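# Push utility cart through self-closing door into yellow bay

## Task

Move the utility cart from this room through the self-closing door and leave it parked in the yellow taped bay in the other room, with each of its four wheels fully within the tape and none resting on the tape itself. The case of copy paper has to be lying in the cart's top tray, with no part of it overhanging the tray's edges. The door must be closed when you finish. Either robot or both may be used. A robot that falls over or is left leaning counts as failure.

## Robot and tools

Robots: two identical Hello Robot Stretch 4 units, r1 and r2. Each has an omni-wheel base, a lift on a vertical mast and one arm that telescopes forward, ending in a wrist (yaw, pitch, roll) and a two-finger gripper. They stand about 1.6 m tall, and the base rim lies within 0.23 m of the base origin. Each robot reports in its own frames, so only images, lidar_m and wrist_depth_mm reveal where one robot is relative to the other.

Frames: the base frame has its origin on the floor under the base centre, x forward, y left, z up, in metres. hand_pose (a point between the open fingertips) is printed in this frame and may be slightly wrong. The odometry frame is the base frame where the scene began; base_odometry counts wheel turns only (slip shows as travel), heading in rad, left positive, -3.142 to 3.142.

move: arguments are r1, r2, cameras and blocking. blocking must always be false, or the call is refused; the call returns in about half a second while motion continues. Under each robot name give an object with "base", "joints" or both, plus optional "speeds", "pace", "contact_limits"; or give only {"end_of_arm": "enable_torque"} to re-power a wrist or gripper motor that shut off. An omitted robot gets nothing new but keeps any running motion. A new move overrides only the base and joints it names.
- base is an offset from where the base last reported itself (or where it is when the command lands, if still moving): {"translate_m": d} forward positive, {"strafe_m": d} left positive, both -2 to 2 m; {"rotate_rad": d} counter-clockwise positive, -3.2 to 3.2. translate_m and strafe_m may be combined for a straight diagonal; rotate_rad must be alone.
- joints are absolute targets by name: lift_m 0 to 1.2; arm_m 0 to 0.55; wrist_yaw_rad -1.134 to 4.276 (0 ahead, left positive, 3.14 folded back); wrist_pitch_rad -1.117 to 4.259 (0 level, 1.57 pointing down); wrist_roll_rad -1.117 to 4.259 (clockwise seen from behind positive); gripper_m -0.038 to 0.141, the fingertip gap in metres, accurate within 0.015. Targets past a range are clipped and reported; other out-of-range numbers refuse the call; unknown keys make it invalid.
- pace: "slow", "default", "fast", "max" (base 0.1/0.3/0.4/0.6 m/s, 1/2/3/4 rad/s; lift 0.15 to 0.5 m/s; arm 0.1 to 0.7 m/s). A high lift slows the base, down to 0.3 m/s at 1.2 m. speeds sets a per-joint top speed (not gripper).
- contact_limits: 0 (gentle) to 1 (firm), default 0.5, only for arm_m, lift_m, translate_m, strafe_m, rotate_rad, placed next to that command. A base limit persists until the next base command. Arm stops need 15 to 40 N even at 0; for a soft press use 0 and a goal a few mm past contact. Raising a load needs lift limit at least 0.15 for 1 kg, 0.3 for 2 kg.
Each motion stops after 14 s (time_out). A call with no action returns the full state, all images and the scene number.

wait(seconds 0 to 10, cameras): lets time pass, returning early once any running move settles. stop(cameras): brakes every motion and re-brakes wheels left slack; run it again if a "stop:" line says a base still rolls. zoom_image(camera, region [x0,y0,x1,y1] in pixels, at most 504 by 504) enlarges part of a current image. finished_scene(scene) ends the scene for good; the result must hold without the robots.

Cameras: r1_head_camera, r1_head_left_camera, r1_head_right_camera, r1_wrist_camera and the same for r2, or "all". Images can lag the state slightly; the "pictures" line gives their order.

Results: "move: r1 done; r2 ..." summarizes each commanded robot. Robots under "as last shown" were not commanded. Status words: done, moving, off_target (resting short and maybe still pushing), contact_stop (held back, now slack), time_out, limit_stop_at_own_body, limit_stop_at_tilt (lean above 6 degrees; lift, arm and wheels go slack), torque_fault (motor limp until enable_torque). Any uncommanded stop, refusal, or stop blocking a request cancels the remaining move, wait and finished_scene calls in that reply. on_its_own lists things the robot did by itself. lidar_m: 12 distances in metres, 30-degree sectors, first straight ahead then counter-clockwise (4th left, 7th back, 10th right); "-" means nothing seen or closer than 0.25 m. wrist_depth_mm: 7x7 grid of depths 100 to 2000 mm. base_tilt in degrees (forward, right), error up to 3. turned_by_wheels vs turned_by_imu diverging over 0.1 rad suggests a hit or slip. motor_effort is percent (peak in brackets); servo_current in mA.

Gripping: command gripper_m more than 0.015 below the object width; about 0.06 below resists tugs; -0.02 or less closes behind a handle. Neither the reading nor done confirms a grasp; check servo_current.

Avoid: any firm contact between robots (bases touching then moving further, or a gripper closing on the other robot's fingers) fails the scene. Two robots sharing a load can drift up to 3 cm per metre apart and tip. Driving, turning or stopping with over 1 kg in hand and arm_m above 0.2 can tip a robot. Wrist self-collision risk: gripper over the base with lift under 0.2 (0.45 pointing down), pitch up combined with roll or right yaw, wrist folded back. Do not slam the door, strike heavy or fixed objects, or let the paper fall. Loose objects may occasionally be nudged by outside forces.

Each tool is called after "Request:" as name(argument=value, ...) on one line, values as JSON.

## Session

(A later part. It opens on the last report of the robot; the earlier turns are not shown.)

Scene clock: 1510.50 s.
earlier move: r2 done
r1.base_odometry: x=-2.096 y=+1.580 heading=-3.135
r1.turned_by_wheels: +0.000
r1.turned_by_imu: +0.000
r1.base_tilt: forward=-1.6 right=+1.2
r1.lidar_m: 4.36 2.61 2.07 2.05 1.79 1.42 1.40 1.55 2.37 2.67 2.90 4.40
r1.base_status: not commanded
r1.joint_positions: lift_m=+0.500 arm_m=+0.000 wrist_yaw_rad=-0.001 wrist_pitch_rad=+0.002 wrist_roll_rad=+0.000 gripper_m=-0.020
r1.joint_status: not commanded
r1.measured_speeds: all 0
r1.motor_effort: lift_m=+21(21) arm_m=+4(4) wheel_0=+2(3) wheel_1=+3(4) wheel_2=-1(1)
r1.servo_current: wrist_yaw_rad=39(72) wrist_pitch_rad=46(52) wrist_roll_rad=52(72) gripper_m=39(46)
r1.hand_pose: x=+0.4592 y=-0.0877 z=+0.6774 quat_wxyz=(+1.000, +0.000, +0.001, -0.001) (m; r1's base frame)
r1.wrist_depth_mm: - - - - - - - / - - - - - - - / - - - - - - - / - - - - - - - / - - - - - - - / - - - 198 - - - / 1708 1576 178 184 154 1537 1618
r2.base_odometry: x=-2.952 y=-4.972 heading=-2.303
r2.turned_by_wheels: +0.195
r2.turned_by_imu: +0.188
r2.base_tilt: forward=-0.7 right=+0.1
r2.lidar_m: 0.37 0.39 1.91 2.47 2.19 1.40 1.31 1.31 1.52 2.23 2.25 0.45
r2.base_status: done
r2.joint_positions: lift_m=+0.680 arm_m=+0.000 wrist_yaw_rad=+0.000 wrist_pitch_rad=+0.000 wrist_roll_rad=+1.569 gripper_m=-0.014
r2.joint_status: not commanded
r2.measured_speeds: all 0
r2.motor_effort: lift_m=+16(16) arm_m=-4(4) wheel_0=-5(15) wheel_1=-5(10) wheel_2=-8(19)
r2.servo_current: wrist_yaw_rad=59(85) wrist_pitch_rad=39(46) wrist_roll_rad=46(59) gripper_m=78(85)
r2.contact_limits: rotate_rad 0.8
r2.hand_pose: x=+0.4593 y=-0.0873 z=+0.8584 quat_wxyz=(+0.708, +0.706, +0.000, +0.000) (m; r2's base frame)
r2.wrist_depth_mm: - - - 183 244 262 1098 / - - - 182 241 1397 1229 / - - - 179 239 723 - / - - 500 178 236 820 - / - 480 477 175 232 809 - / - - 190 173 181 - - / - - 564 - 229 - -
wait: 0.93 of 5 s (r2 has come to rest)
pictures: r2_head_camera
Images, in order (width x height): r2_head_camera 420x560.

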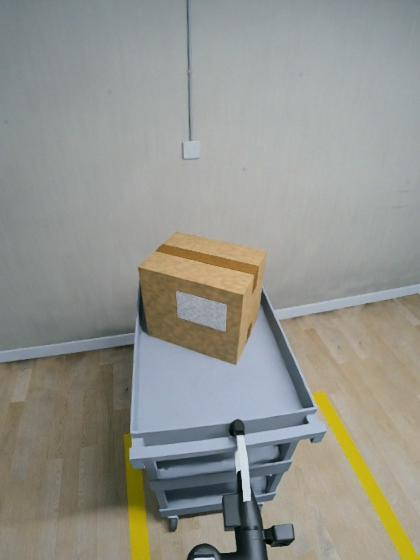

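Request:
move(blocking=false, r2={"base":{"translate_m":0.02,"strafe_m":-0.17},"pace":"slow","contact_limits":{"strafe_m":0.8}})

Request:
wait(seconds=6, cameras=[])

Request:
move(blocking=false, r2={"base":{"translate_m":-0.3,"strafe_m":-0.12},"pace":"slow","contact_limits":{"translate_m":0.8}})

Request:
wait(seconds=6, cameras=["r2_head_camera","r2_head_left_camera","r2_head_right_camera"])

Scene clock: 1525.43 s.
move: r2 moving
r1: as last shown
r1.base_tilt: forward=-1.5 right=+1.3
r1.lidar_m: 4.35 2.60 2.09 2.05 1.78 1.41 1.40 1.54 2.37 2.67 2.88 4.42
r1.servo_current: wrist_yaw_rad=59(59) wrist_pitch_rad=39(46) wrist_roll_rad=59(72) gripper_m=46(46)
r1.wrist_depth_mm: - - - - - - - / - - - - - - - / - - - - - - - / - - - - - - - / - - - - - - - / - - - 198 - - - / 1661 1576 179 183 154 1576 1661
r2.base_odometry: x=-2.962 y=-4.964 heading=-2.303
r2.turned_by_wheels: +0.000
r2.turned_by_imu: +0.000
r2.base_tilt: forward=-0.7 right=+0.1
r2.lidar_m: 0.38 0.41 1.91 2.45 2.24 1.39 1.31 1.31 1.52 2.26 2.24 0.43
r2.base_status: translate_m moving; strafe_m moving
r2.joint_positions: lift_m=+0.680 arm_m=+0.000 wrist_yaw_rad=+0.001 wrist_pitch_rad=+0.000 wrist_roll_rad=+1.569 gripper_m=-0.014
r2.joint_status: not commanded
r2.measured_speeds: translate_m=+0.007 strafe_m=-0.051 rotate_rad=+0.003 lift_m=+0.000 arm_m=+0.000 wrist_yaw_rad=+0.010 wrist_pitch_rad=+0.000 wrist_roll_rad=+0.000
r2.motor_effort: lift_m=+16(16) arm_m=-3(4) wheel_0=+14(14) wheel_1=-7(9) wheel_2=-7(10)
r2.servo_current: wrist_yaw_rad=52(52) wrist_pitch_rad=39(46) wrist_roll_rad=52(52) gripper_m=85(85)
r2.contact_limits: strafe_m 0.8
r2.hand_pose: x=+0.4594 y=-0.0872 z=+0.8584 quat_wxyz=(+0.708, +0.706, +0.000, +0.000) (m; r2's base frame)
r2.wrist_depth_mm: - - - 180 242 257 1078 / - - - 179 238 1430 1205 / - - 603 178 237 768 - / - - 496 176 235 820 - / - 480 477 174 232 831 - / - - 189 173 181 - - / - - 580 - 229 - -
pictures: none

Scene clock: 1527.83 s.
earlier move: r2 done
r1.base_odometry: x=-2.096 y=+1.580 heading=-3.135
r1.turned_by_wheels: +0.000
r1.turned_by_imu: +0.000
r1.base_tilt: forward=-1.6 right=+1.3
r1.lidar_m: 4.37 2.61 2.07 2.06 1.80 1.42 1.40 1.53 2.39 2.67 2.89 4.39
r1.base_status: not commanded
r1.joint_positions: lift_m=+0.500 arm_m=+0.000 wrist_yaw_rad=-0.001 wrist_pitch_rad=+0.002 wrist_roll_rad=+0.000 gripper_m=-0.020
r1.joint_status: not commanded
r1.measured_speeds: all 0
r1.motor_effort: lift_m=+21(21) arm_m=+4(4) wheel_0=+3(4) wheel_1=+3(4) wheel_2=-1(1)
r1.servo_current: wrist_yaw_rad=46(72) wrist_pitch_rad=46(52) wrist_roll_rad=39(72) gripper_m=39(52)
r1.hand_pose: x=+0.4592 y=-0.0877 z=+0.6774 quat_wxyz=(+1.000, +0.000, +0.001, -0.001) (m; r1's base frame)
r1.wrist_depth_mm: - - - - - - - / - - - - - - - / - - - - - - - / - - - - - - - / - - - - - - - / - - - 198 - - - / 1708 1576 179 184 154 1499 1618
r2.base_odometry: x=-3.091 y=-4.873 heading=-2.303
r2.turned_by_wheels: +0.000
r2.turned_by_imu: +0.001
r2.base_tilt: forward=-0.7 right=+0.0
r2.lidar_m: 0.35 0.34 1.92 2.63 2.19 1.46 1.31 1.25 1.51 2.09 2.12 0.47
r2.base_status: done
r2.joint_positions: lift_m=+0.680 arm_m=+0.000 wrist_yaw_rad=+0.003 wrist_pitch_rad=+0.000 wrist_roll_rad=+1.569 gripper_m=-0.014
r2.joint_status: not commanded
r2.measured_speeds: all 0
r2.motor_effort: lift_m=+16(16) arm_m=-3(4) wheel_0=+6(14) wheel_1=-4(9) wheel_2=-3(10)
r2.servo_current: wrist_yaw_rad=46(59) wrist_pitch_rad=33(46) wrist_roll_rad=46(59) gripper_m=85(85)
r2.contact_limits: strafe_m 0.8
r2.hand_pose: x=+0.4596 y=-0.0865 z=+0.8584 quat_wxyz=(+0.708, +0.706, +0.001, +0.001) (m; r2's base frame)
r2.wrist_depth_mm: - - - 221 287 291 1078 / - - - 209 277 301 1160 / - - - 199 260 1397 544 / - - - 189 249 723 - / - - 484 182 238 820 - / - 473 189 172 181 - - / - - 488 - 221 - -
wait: 2.40 of 6 s (r2 has come to rest)
pictures: none
No camera images: "cameras" was empty.

Scene clock: 1528.33 s.
move: r2 moving
r1: as last shown
r1.lidar_m: 4.36 2.62 2.09 2.04 1.78 1.41 1.39 1.55 2.37 2.67 2.90 4.43
r1.motor_effort: lift_m=+21(21) arm_m=+4(4) wheel_0=+2(3) wheel_1=+3(4) wheel_2=-1(1)
r1.servo_current: wrist_yaw_rad=26(65) wrist_pitch_rad=39(52) wrist_roll_rad=46(59) gripper_m=46(46)
r1.wrist_depth_mm: - - - - - - - / - - - - - - - / - - - - - - - / - - - - - - - / - - - - - - - / - - - 197 - - - / 1661 1618 179 183 154 1576 1618
r2.base_odometry: x=-3.087 y=-4.860 heading=-2.302
r2.turned_by_wheels: +0.000
r2.turned_by_imu: +0.001
r2.base_tilt: forward=-0.7 right=+0.0
r2.lidar_m: 0.35 0.35 1.94 2.61 2.19 1.46 1.27 1.22 1.48 2.10 2.12 0.47
r2.base_status: translate_m moving; strafe_m moving
r2.joint_positions: lift_m=+0.680 arm_m=+0.000 wrist_yaw_rad=+0.004 wrist_pitch_rad=+0.000 wrist_roll_rad=+1.569 gripper_m=-0.014
r2.joint_status: not commanded
r2.measured_speeds: translate_m=-0.048 strafe_m=-0.020 rotate_rad=+0.003 lift_m=+0.000 arm_m=+0.000 wrist_yaw_rad=+0.005 wrist_pitch_rad=+0.000 wrist_roll_rad=+0.000
r2.motor_effort: lift_m=+16(16) arm_m=-3(4) wheel_0=-4(9) wheel_1=-7(8) wheel_2=+14(14)
r2.servo_current: wrist_yaw_rad=46(59) wrist_pitch_rad=39(46) wrist_roll_rad=39(52) gripper_m=85(85)
r2.contact_limits: translate_m 0.8
r2.hand_pose: x=+0.4596 y=-0.0864 z=+0.8584 quat_wxyz=(+0.708, +0.706, +0.001, +0.001) (m; r2's base frame)
r2.wrist_depth_mm: - - - 221 286 293 1098 / - - - 209 277 301 1160 / - - - 199 262 1397 544 / - - - 190 249 723 - / - - 480 183 239 820 - / - 469 189 173 181 - - / - - 492 - 220 - -
pictures: none

Scene clock: 1532.27 s.
earlier move: r2 done
r1.base_odometry: x=-2.096 y=+1.580 heading=-3.135
r1.turned_by_wheels: +0.000
r1.turned_by_imu: +0.000
r1.base_tilt: forward=-1.6 right=+1.3
r1.lidar_m: 4.36 2.63 2.08 2.05 1.78 1.43 1.40 1.53 2.38 2.66 2.91 4.42
r1.base_status: not commanded
r1.joint_positions: lift_m=+0.500 arm_m=+0.000 wrist_yaw_rad=-0.001 wrist_pitch_rad=+0.002 wrist_roll_rad=+0.000 gripper_m=-0.020
r1.joint_status: not commanded
r1.measured_speeds: all 0
r1.motor_effort: lift_m=+21(21) arm_m=+4(4) wheel_0=+3(3) wheel_1=+3(4) wheel_2=-1(1)
r1.servo_current: wrist_yaw_rad=39(65) wrist_pitch_rad=46(52) wrist_roll_rad=33(65) gripper_m=46(52)
r1.hand_pose: x=+0.4592 y=-0.0877 z=+0.6774 quat_wxyz=(+1.000, +0.000, +0.001, -0.001) (m; r1's base frame)
r1.wrist_depth_mm: - - - - - - - / - - - - - - - / - - - - - - - / - - - - - - - / - - - - - - - / - - - 198 - - - / 1661 1618 178 183 154 1576 1661
r2.base_odometry: x=-2.980 y=-4.570 heading=-2.303
r2.turned_by_wheels: -0.001
r2.turned_by_imu: -0.001
r2.base_tilt: forward=-0.7 right=+0.1
r2.lidar_m: 0.36 0.34 2.30 2.69 1.65 1.13 0.99 0.90 1.13 2.03 2.06 0.44
r2.base_status: done
r2.joint_positions: lift_m=+0.680 arm_m=+0.000 wrist_yaw_rad=+0.000 wrist_pitch_rad=+0.000 wrist_roll_rad=+1.569 gripper_m=-0.014
r2.joint_status: not commanded
r2.measured_speeds: all 0
r2.motor_effort: lift_m=+16(16) arm_m=-3(4) wheel_0=-6(12) wheel_1=-6(11) wheel_2=+6(16)
r2.servo_current: wrist_yaw_rad=46(65) wrist_pitch_rad=33(46) wrist_roll_rad=46(59) gripper_m=78(85)
r2.contact_limits: translate_m 0.8
r2.hand_pose: x=+0.4593 y=-0.0874 z=+0.8584 quat_wxyz=(+0.708, +0.706, +0.000, +0.000) (m; r2's base frame)
r2.wrist_depth_mm: - - - 215 279 285 287 / - - - 205 272 1576 1205 / - - - 195 258 1618 521 / - - 580 187 247 750 - / - 469 462 182 238 809 - / - 473 189 172 181 - - / - - 500 - 221 - -
wait: 3.93 of 6 s (r2 has come to rest)
pictures: r2_head_camera, r2_head_left_camera, r2_head_right_camera
Images, in order (width x height): r2_head_camera 420x560, r2_head_left_camera 420x672, r2_head_right_camera 420x672.

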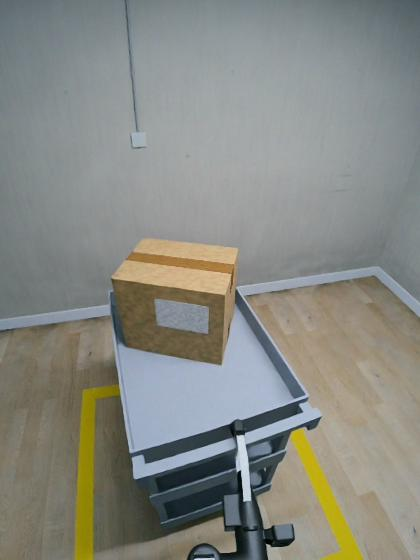

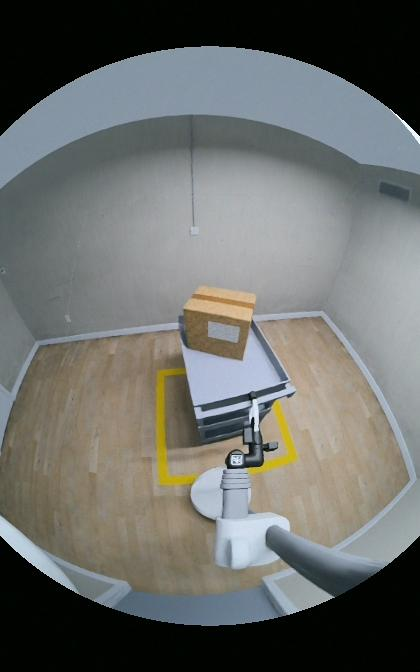

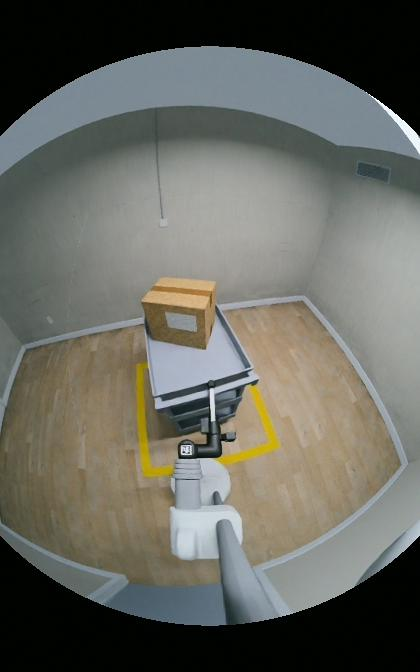

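Request:
move(blocking=false, r2={"joints":{"gripper_m":0.1}})

Request:
wait(seconds=3, cameras=[])

Request:
move(blocking=false, r2={"base":{"translate_m":-0.42},"pace":"slow"})

Request:
wait(seconds=6, cameras=["r2_head_camera","r2_head_left_camera","r2_head_right_camera"])

Scene clock: 1546.73 s.
move: r2 moving
r1: as last shown
r1.base_tilt: forward=-1.5 right=+1.3
r1.lidar_m: 4.37 2.56 2.09 2.05 1.80 1.42 1.39 1.55 2.36 2.67 2.91 4.39
r1.motor_effort: lift_m=+21(21) arm_m=+4(4) wheel_0=+2(3) wheel_1=+3(4) wheel_2=-1(1)
r1.servo_current: wrist_yaw_rad=26(65) wrist_pitch_rad=52(52) wrist_roll_rad=65(65) gripper_m=46(46)
r1.wrist_depth_mm: - - - - - - - / - - - - - - - / - - - - - - - / - - - - - - - / - - - - - - - / - - - 198 - - - / 1708 1618 179 183 154 1537 1618
r2.base_odometry: x=-2.980 y=-4.570 heading=-2.303
r2.turned_by_wheels: +0.000
r2.turned_by_imu: +0.000
r2.base_tilt: forward=-0.7 right=+0.1
r2.lidar_m: 0.35 0.35 2.31 2.69 1.63 1.14 0.98 0.92 1.10 2.03 2.06 0.47
r2.base_status: not commanded
r2.joint_positions: lift_m=+0.680 arm_m=+0.000 wrist_yaw_rad=-0.001 wrist_pitch_rad=+0.000 wrist_roll_rad=+1.569 gripper_m=+0.009
r2.joint_status: gripper_m moving
r2.measured_speeds: all 0
r2.motor_effort: lift_m=+16(16) arm_m=-3(4) wheel_0=-6(7) wheel_1=-6(6) wheel_2=+5(6)
r2.servo_current: wrist_yaw_rad=46(52) wrist_pitch_rad=46(46) wrist_roll_rad=52(59) gripper_m=78(98)
r2.contact_limits: translate_m 0.8
r2.hand_pose: x=+0.4592 y=-0.0878 z=+0.8584 quat_wxyz=(+0.708, +0.706, -0.001, +0.000) (m; r2's base frame)
r2.wrist_depth_mm: - - - 220 282 1397 1078 / - - - 209 274 1464 1160 / - - - 200 260 1661 544 / - - 591 193 251 788 - / - 473 469 184 242 809 - / - 480 195 177 182 - - / - 123 512 - 224 - -
pictures: none

Scene clock: 1548.13 s.
earlier move: r2 done
r1.base_odometry: x=-2.096 y=+1.580 heading=-3.135
r1.turned_by_wheels: +0.000
r1.turned_by_imu: +0.000
r1.base_tilt: forward=-1.6 right=+1.3
r1.lidar_m: 4.37 2.60 2.08 2.05 1.79 1.41 1.36 1.52 2.39 2.66 2.91 4.41
r1.base_status: not commanded
r1.joint_positions: lift_m=+0.500 arm_m=+0.000 wrist_yaw_rad=-0.001 wrist_pitch_rad=+0.002 wrist_roll_rad=+0.000 gripper_m=-0.020
r1.joint_status: not commanded
r1.measured_speeds: all 0
r1.motor_effort: lift_m=+21(21) arm_m=+4(4) wheel_0=+3(4) wheel_1=+3(4) wheel_2=-1(1)
r1.servo_current: wrist_yaw_rad=46(65) wrist_pitch_rad=39(52) wrist_roll_rad=52(65) gripper_m=52(52)
r1.hand_pose: x=+0.4592 y=-0.0877 z=+0.6774 quat_wxyz=(+1.000, +0.000, +0.001, -0.001) (m; r1's base frame)
r1.wrist_depth_mm: - - - - - - - / - - - - - - - / - - - - - - - / - - - - - - - / - - - - - - - / - - - 198 - - - / 1661 1576 179 183 154 1576 1618
r2.base_odometry: x=-2.980 y=-4.570 heading=-2.303
r2.turned_by_wheels: +0.000
r2.turned_by_imu: +0.000
r2.base_tilt: forward=-0.7 right=+0.1
r2.lidar_m: 0.37 0.36 2.31 2.68 1.62 1.13 0.98 0.89 1.11 2.03 2.05 0.47
r2.base_status: not commanded
r2.joint_positions: lift_m=+0.680 arm_m=+0.000 wrist_yaw_rad=-0.001 wrist_pitch_rad=+0.000 wrist_roll_rad=+1.569 gripper_m=+0.100
r2.joint_status: all done
r2.measured_speeds: all 0
r2.motor_effort: lift_m=+16(17) arm_m=-4(4) wheel_0=-4(7) wheel_1=-5(6) wheel_2=+5(6)
r2.servo_current: wrist_yaw_rad=52(59) wrist_pitch_rad=39(46) wrist_roll_rad=46(59) gripper_m=52(117)
r2.contact_limits: translate_m 0.8
r2.hand_pose: x=+0.4592 y=-0.0878 z=+0.8583 quat_wxyz=(+0.708, +0.706, +0.000, +0.000) (m; r2's base frame)
r2.wrist_depth_mm: - - - 235 301 1397 1060 / - - - 223 289 1430 1118 / - - - 213 273 1756 - / - - 661 202 263 809 - / - 480 477 196 251 842 - / - 480 195 185 194 - - / - 512 508 - - - -
wait: 1.40 of 3 s (r2 has come to rest)
pictures: none
No camera images: "cameras" was empty.

Scene clock: 1548.63 s.
move: r2 moving
r1: as last shown
r1.lidar_m: 4.34 2.61 2.09 2.06 1.79 1.39 1.40 1.55 2.38 2.68 2.91 4.41
r1.motor_effort: lift_m=+21(21) arm_m=+4(4) wheel_0=+3(3) wheel_1=+4(4) wheel_2=-1(1)
r1.servo_current: wrist_yaw_rad=46(65) wrist_pitch_rad=39(46) wrist_roll_rad=46(59) gripper_m=39(52)
r1.wrist_depth_mm: - - - - - - - / - - - - - - - / - - - - - - - / - - - - - - - / - - - - - - - / - - - 198 - - - / 1661 1576 179 183 154 1576 1576
r2.base_odometry: x=-2.972 y=-4.560 heading=-2.303
r2.turned_by_wheels: +0.000
r2.turned_by_imu: +0.000
r2.base_tilt: forward=-0.7 right=+0.1
r2.lidar_m: 0.37 0.39 2.33 2.70 1.61 1.12 0.97 0.90 1.09 2.04 2.06 0.50
r2.base_status: translate_m moving
r2.joint_positions: lift_m=+0.680 arm_m=+0.000 wrist_yaw_rad=-0.001 wrist_pitch_rad=+0.000 wrist_roll_rad=+1.569 gripper_m=+0.100
r2.joint_status: not commanded
r2.measured_speeds: translate_m=-0.048 strafe_m=+0.000 rotate_rad=+0.001 lift_m=+0.000 arm_m=+0.000 wrist_yaw_rad=+0.000 wrist_pitch_rad=+0.000 wrist_roll_rad=+0.000
r2.motor_effort: lift_m=+16(17) arm_m=-3(4) wheel_0=-3(8) wheel_1=-5(8) wheel_2=+9(10)
r2.servo_current: wrist_yaw_rad=52(52) wrist_pitch_rad=33(39) wrist_roll_rad=46(52) gripper_m=46(52)
r2.hand_pose: x=+0.4592 y=-0.0878 z=+0.8583 quat_wxyz=(+0.708, +0.706, +0.000, +0.000) (m; r2's base frame)
r2.wrist_depth_mm: - - - 247 306 1576 1160 / - - - 234 304 1499 430 / - - - 224 285 1661 525 / - - 609 215 273 778 - / - 488 488 206 260 842 - / - 492 195 197 194 - - / - 517 525 - - - -
pictures: none

Scene clock: 1553.60 s.
earlier move: r2 done
r1.base_odometry: x=-2.096 y=+1.580 heading=-3.135
r1.turned_by_wheels: +0.000
r1.turned_by_imu: +0.000
r1.base_tilt: forward=-1.6 right=+1.3
r1.lidar_m: 4.36 2.60 2.08 2.05 1.80 1.41 1.40 1.54 2.39 2.67 2.89 4.39
r1.base_status: not commanded
r1.joint_positions: lift_m=+0.500 arm_m=+0.000 wrist_yaw_rad=-0.001 wrist_pitch_rad=+0.002 wrist_roll_rad=+0.000 gripper_m=-0.020
r1.joint_status: not commanded
r1.measured_speeds: all 0
r1.motor_effort: lift_m=+21(21) arm_m=+4(4) wheel_0=+3(4) wheel_1=+4(4) wheel_2=-1(1)
r1.servo_current: wrist_yaw_rad=39(65) wrist_pitch_rad=39(52) wrist_roll_rad=59(72) gripper_m=39(52)
r1.hand_pose: x=+0.4592 y=-0.0877 z=+0.6774 quat_wxyz=(+1.000, +0.000, +0.001, -0.001) (m; r1's base frame)
r1.wrist_depth_mm: - - - - - - - / - - - - - - - / - - - - - - - / - - - - - - - / - - - - - - - / - - - 198 - - - / 1708 1618 179 183 154 1618 1661
r2.base_odometry: x=-2.699 y=-4.258 heading=-2.303
r2.turned_by_wheels: +0.000
r2.turned_by_imu: +0.000
r2.base_tilt: forward=-0.7 right=+0.1
r2.lidar_m: 0.77 2.31 2.78 2.64 0.92 0.65 0.59 0.56 0.60 1.17 2.13 0.92
r2.base_status: done
r2.joint_positions: lift_m=+0.680 arm_m=+0.000 wrist_yaw_rad=-0.001 wrist_pitch_rad=+0.000 wrist_roll_rad=+1.569 gripper_m=+0.100
r2.joint_status: not commanded
r2.measured_speeds: all 0
r2.motor_effort: lift_m=+16(17) arm_m=-3(4) wheel_0=-5(9) wheel_1=-5(8) wheel_2=+6(10)
r2.servo_current: wrist_yaw_rad=46(59) wrist_pitch_rad=39(52) wrist_roll_rad=52(59) gripper_m=52(59)
r2.hand_pose: x=+0.4592 y=-0.0878 z=+0.8583 quat_wxyz=(+0.708, +0.706, +0.000, +0.000) (m; r2's base frame)
r2.wrist_depth_mm: - - - - - 1708 1160 / - - - - - 1708 1160 / - - - - - 741 1182 / - - - 917 - 683 - / - - 904 661 - 647 - / - - 193 627 187 615 - / - - - - - - 1118
wait: 4.97 of 6 s (r2 has come to rest)
pictures: r2_head_camera, r2_head_left_camera, r2_head_right_camera
Images, in order (width x height): r2_head_camera 420x560, r2_head_left_camera 420x672, r2_head_right_camera 420x672.

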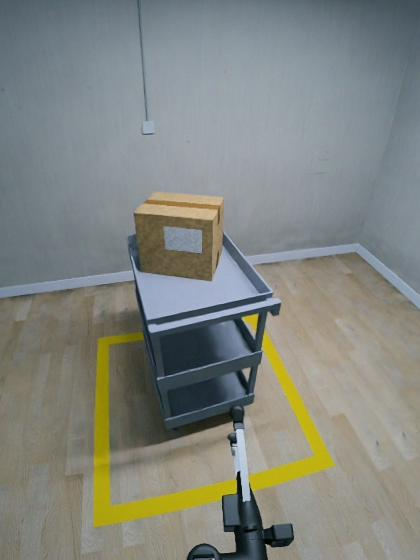

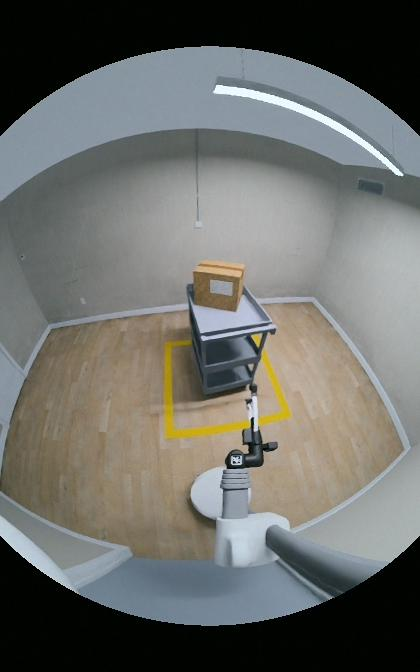

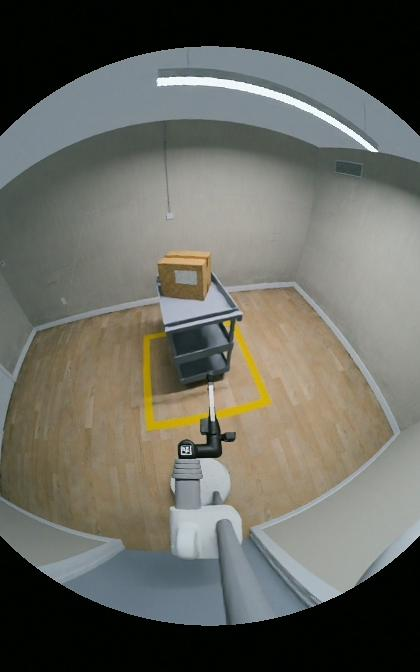

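Request:
zoom_image(camera="r2_head_camera", region=[80, 280, 350, 540])

Request:
zoom_image(camera="r2_head_left_camera", region=[150, 250, 300, 450])

Scaled by 1.867 from the camera's 420x560 image, which has a finer 1200x1600 frame.

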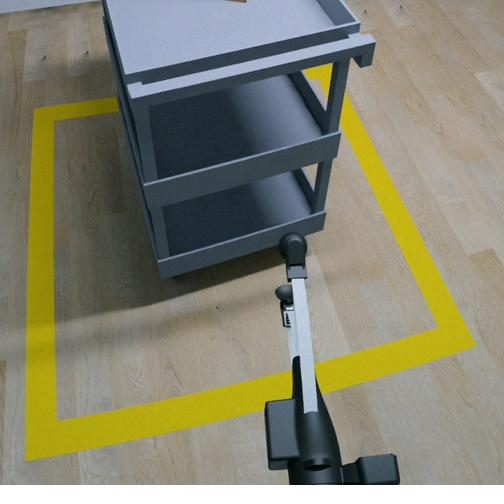

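Scaled by 2.520 from the camera's 420x672 image, which has a finer 600x960 frame.

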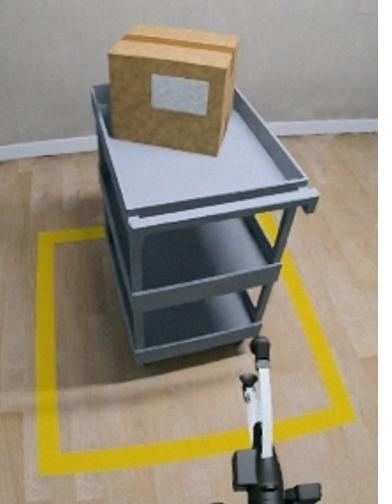

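Request:
move(blocking=false, r2={"base":{"strafe_m":0.9},"pace":"default"})

Request:
wait(seconds=6, cameras=["r2_head_camera","r2_head_right_camera","r2_head_left_camera"])

Scene clock: 1574.37 s.
move: r2 moving
r1: as last shown
r1.base_tilt: forward=-1.6 right=+1.2
r1.lidar_m: 4.37 2.62 2.07 2.06 1.82 1.43 1.40 1.53 2.36 2.67 2.92 4.39
r1.motor_effort: lift_m=+21(21) arm_m=+4(4) wheel_0=+3(3) wheel_1=+3(4) wheel_2=-1(1)
r1.servo_current: wrist_yaw_rad=46(59) wrist_pitch_rad=39(46) wrist_roll_rad=46(59) gripper_m=46(46)
r1.wrist_depth_mm: - - - - - - - / - - - - - - - / - - - - - - - / - - - - - - - / - - - - - - - / - - - 198 - - - / 1661 1537 179 183 154 1576 1618
r2.base_odometry: x=-2.673 y=-4.282 heading=-2.303
r2.turned_by_wheels: +0.000
r2.turned_by_imu: +0.001
r2.base_tilt: forward=-0.6 right=+0.1
r2.lidar_m: 0.77 2.29 2.81 2.59 0.89 0.65 0.58 0.58 0.61 1.19 2.19 0.91
r2.base_status: strafe_m moving
r2.joint_positions: lift_m=+0.680 arm_m=+0.000 wrist_yaw_rad=-0.001 wrist_pitch_rad=+0.000 wrist_roll_rad=+1.569 gripper_m=+0.100
r2.joint_status: not commanded
r2.measured_speeds: translate_m=-0.001 strafe_m=+0.140 rotate_rad=+0.003 lift_m=+0.000 arm_m=+0.000 wrist_yaw_rad=+0.000 wrist_pitch_rad=+0.000 wrist_roll_rad=+0.000
r2.motor_effort: lift_m=+16(16) arm_m=-3(4) wheel_0=-8(12) wheel_1=+11(13) wheel_2=+1(5)
r2.servo_current: wrist_yaw_rad=46(52) wrist_pitch_rad=39(46) wrist_roll_rad=46(52) gripper_m=52(59)
r2.hand_pose: x=+0.4592 y=-0.0878 z=+0.8583 quat_wxyz=(+0.708, +0.706, +0.000, +0.000) (m; r2's base frame)
r2.wrist_depth_mm: - - - - - 1708 1182 / - - - - - 1708 1182 / - - - - - 707 1025 / - - - 891 - 668 - / - - 904 661 - 640 - / - - 193 621 187 615 - / - - - - - 1708 1138
pictures: none

Scene clock: 1578.20 s.
earlier move: r2 done
r1.base_odometry: x=-2.096 y=+1.580 heading=-3.135
r1.turned_by_wheels: +0.000
r1.turned_by_imu: +0.000
r1.base_tilt: forward=-1.6 right=+1.3
r1.lidar_m: 4.35 2.61 2.09 2.05 1.80 1.42 1.41 1.56 2.37 2.67 2.91 4.41
r1.base_status: not commanded
r1.joint_positions: lift_m=+0.500 arm_m=+0.000 wrist_yaw_rad=-0.001 wrist_pitch_rad=+0.002 wrist_roll_rad=+0.000 gripper_m=-0.020
r1.joint_status: not commanded
r1.measured_speeds: all 0
r1.motor_effort: lift_m=+21(21) arm_m=+4(4) wheel_0=+3(4) wheel_1=+3(4) wheel_2=-1(1)
r1.servo_current: wrist_yaw_rad=46(65) wrist_pitch_rad=46(52) wrist_roll_rad=52(78) gripper_m=39(46)
r1.hand_pose: x=+0.4592 y=-0.0877 z=+0.6774 quat_wxyz=(+1.000, +0.000, +0.001, -0.001) (m; r1's base frame)
r1.wrist_depth_mm: - - - - - - - / - - - - - - - / - - - - - - - / - - - - - - - / - - - - - - - / - - - 199 - - - / 1708 1618 179 183 154 1537 1618
r2.base_odometry: x=-2.030 y=-4.859 heading=-2.303
r2.turned_by_wheels: +0.000
r2.turned_by_imu: +0.001
r2.base_tilt: forward=-0.7 right=+0.1
r2.lidar_m: 2.11 2.15 1.90 1.73 1.22 0.74 0.65 0.64 0.91 1.55 1.15 1.08
r2.base_status: done
r2.joint_positions: lift_m=+0.680 arm_m=+0.000 wrist_yaw_rad=-0.001 wrist_pitch_rad=+0.000 wrist_roll_rad=+1.569 gripper_m=+0.100
r2.joint_status: not commanded
r2.measured_speeds: all 0
r2.motor_effort: lift_m=+16(17) arm_m=-4(4) wheel_0=-1(12) wheel_1=+3(13) wheel_2=+0(5)
r2.servo_current: wrist_yaw_rad=39(59) wrist_pitch_rad=39(46) wrist_roll_rad=46(65) gripper_m=46(59)
r2.hand_pose: x=+0.4592 y=-0.0878 z=+0.8583 quat_wxyz=(+0.708, +0.706, +0.000, +0.000) (m; r2's base frame)
r2.wrist_depth_mm: - - - - - 1708 1118 / - - - - - 1756 1182 / - - - - - 1756 1205 / - - - - - 1756 1205 / - - - - - 1756 1205 / - - 188 - 185 1537 1205 / - - - - - 1756 1182
wait: 3.83 of 6 s (r2 has come to rest)
pictures: r2_head_camera, r2_head_left_camera, r2_head_right_camera
Images, in order (width x height): r2_head_camera 420x560, r2_head_left_camera 420x672, r2_head_right_camera 420x672.

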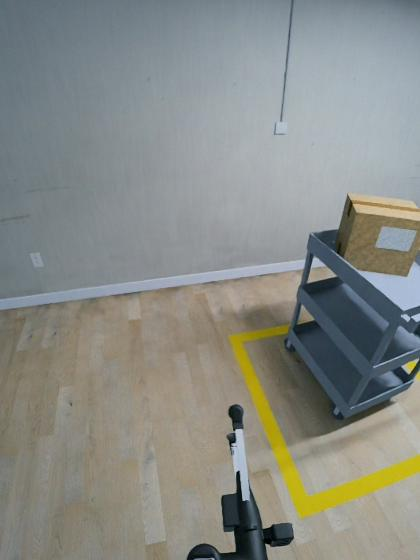

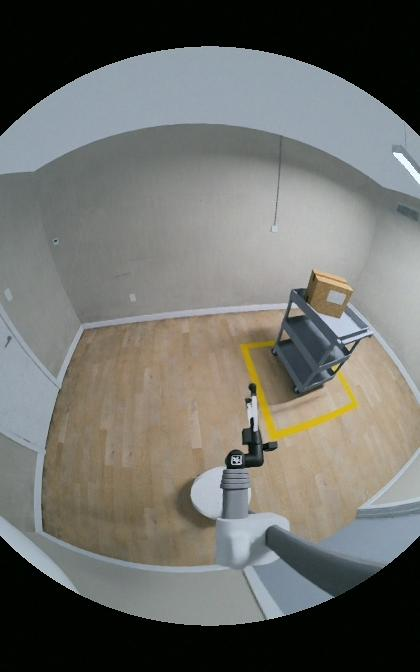

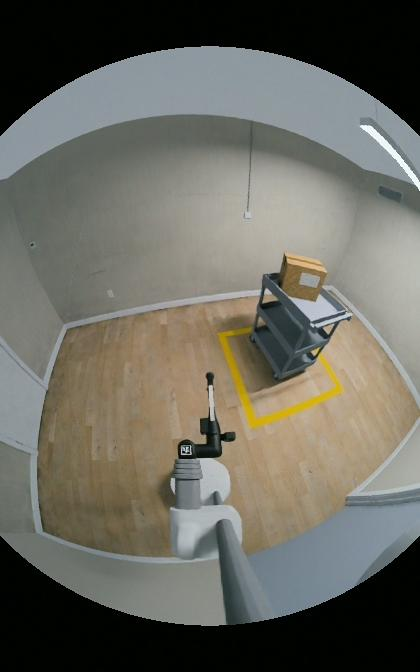

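Request:
zoom_image(camera="r2_head_camera", region=[220, 270, 420, 470])

Request:
zoom_image(camera="r2_head_right_camera", region=[210, 430, 420, 630])

Scaled by 2.520 from the camera's 420x560 image, which has a finer 1200x1600 frame.

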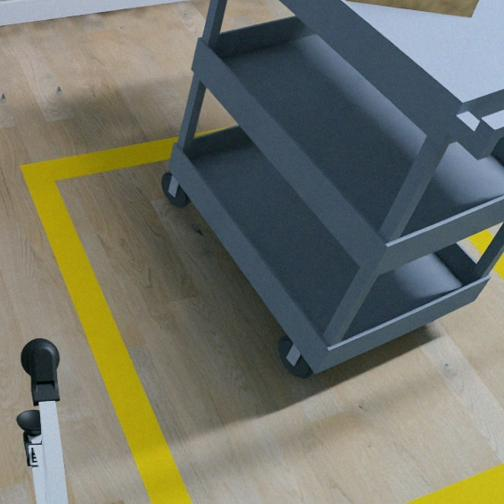

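Scaled by 2.400 from the camera's 420x672 image, which has a finer 600x960 frame.

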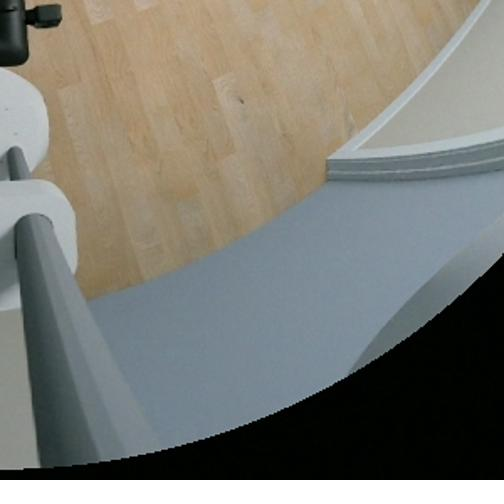

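Request:
finished_scene(scene=1)

The scene is finished: the task was done.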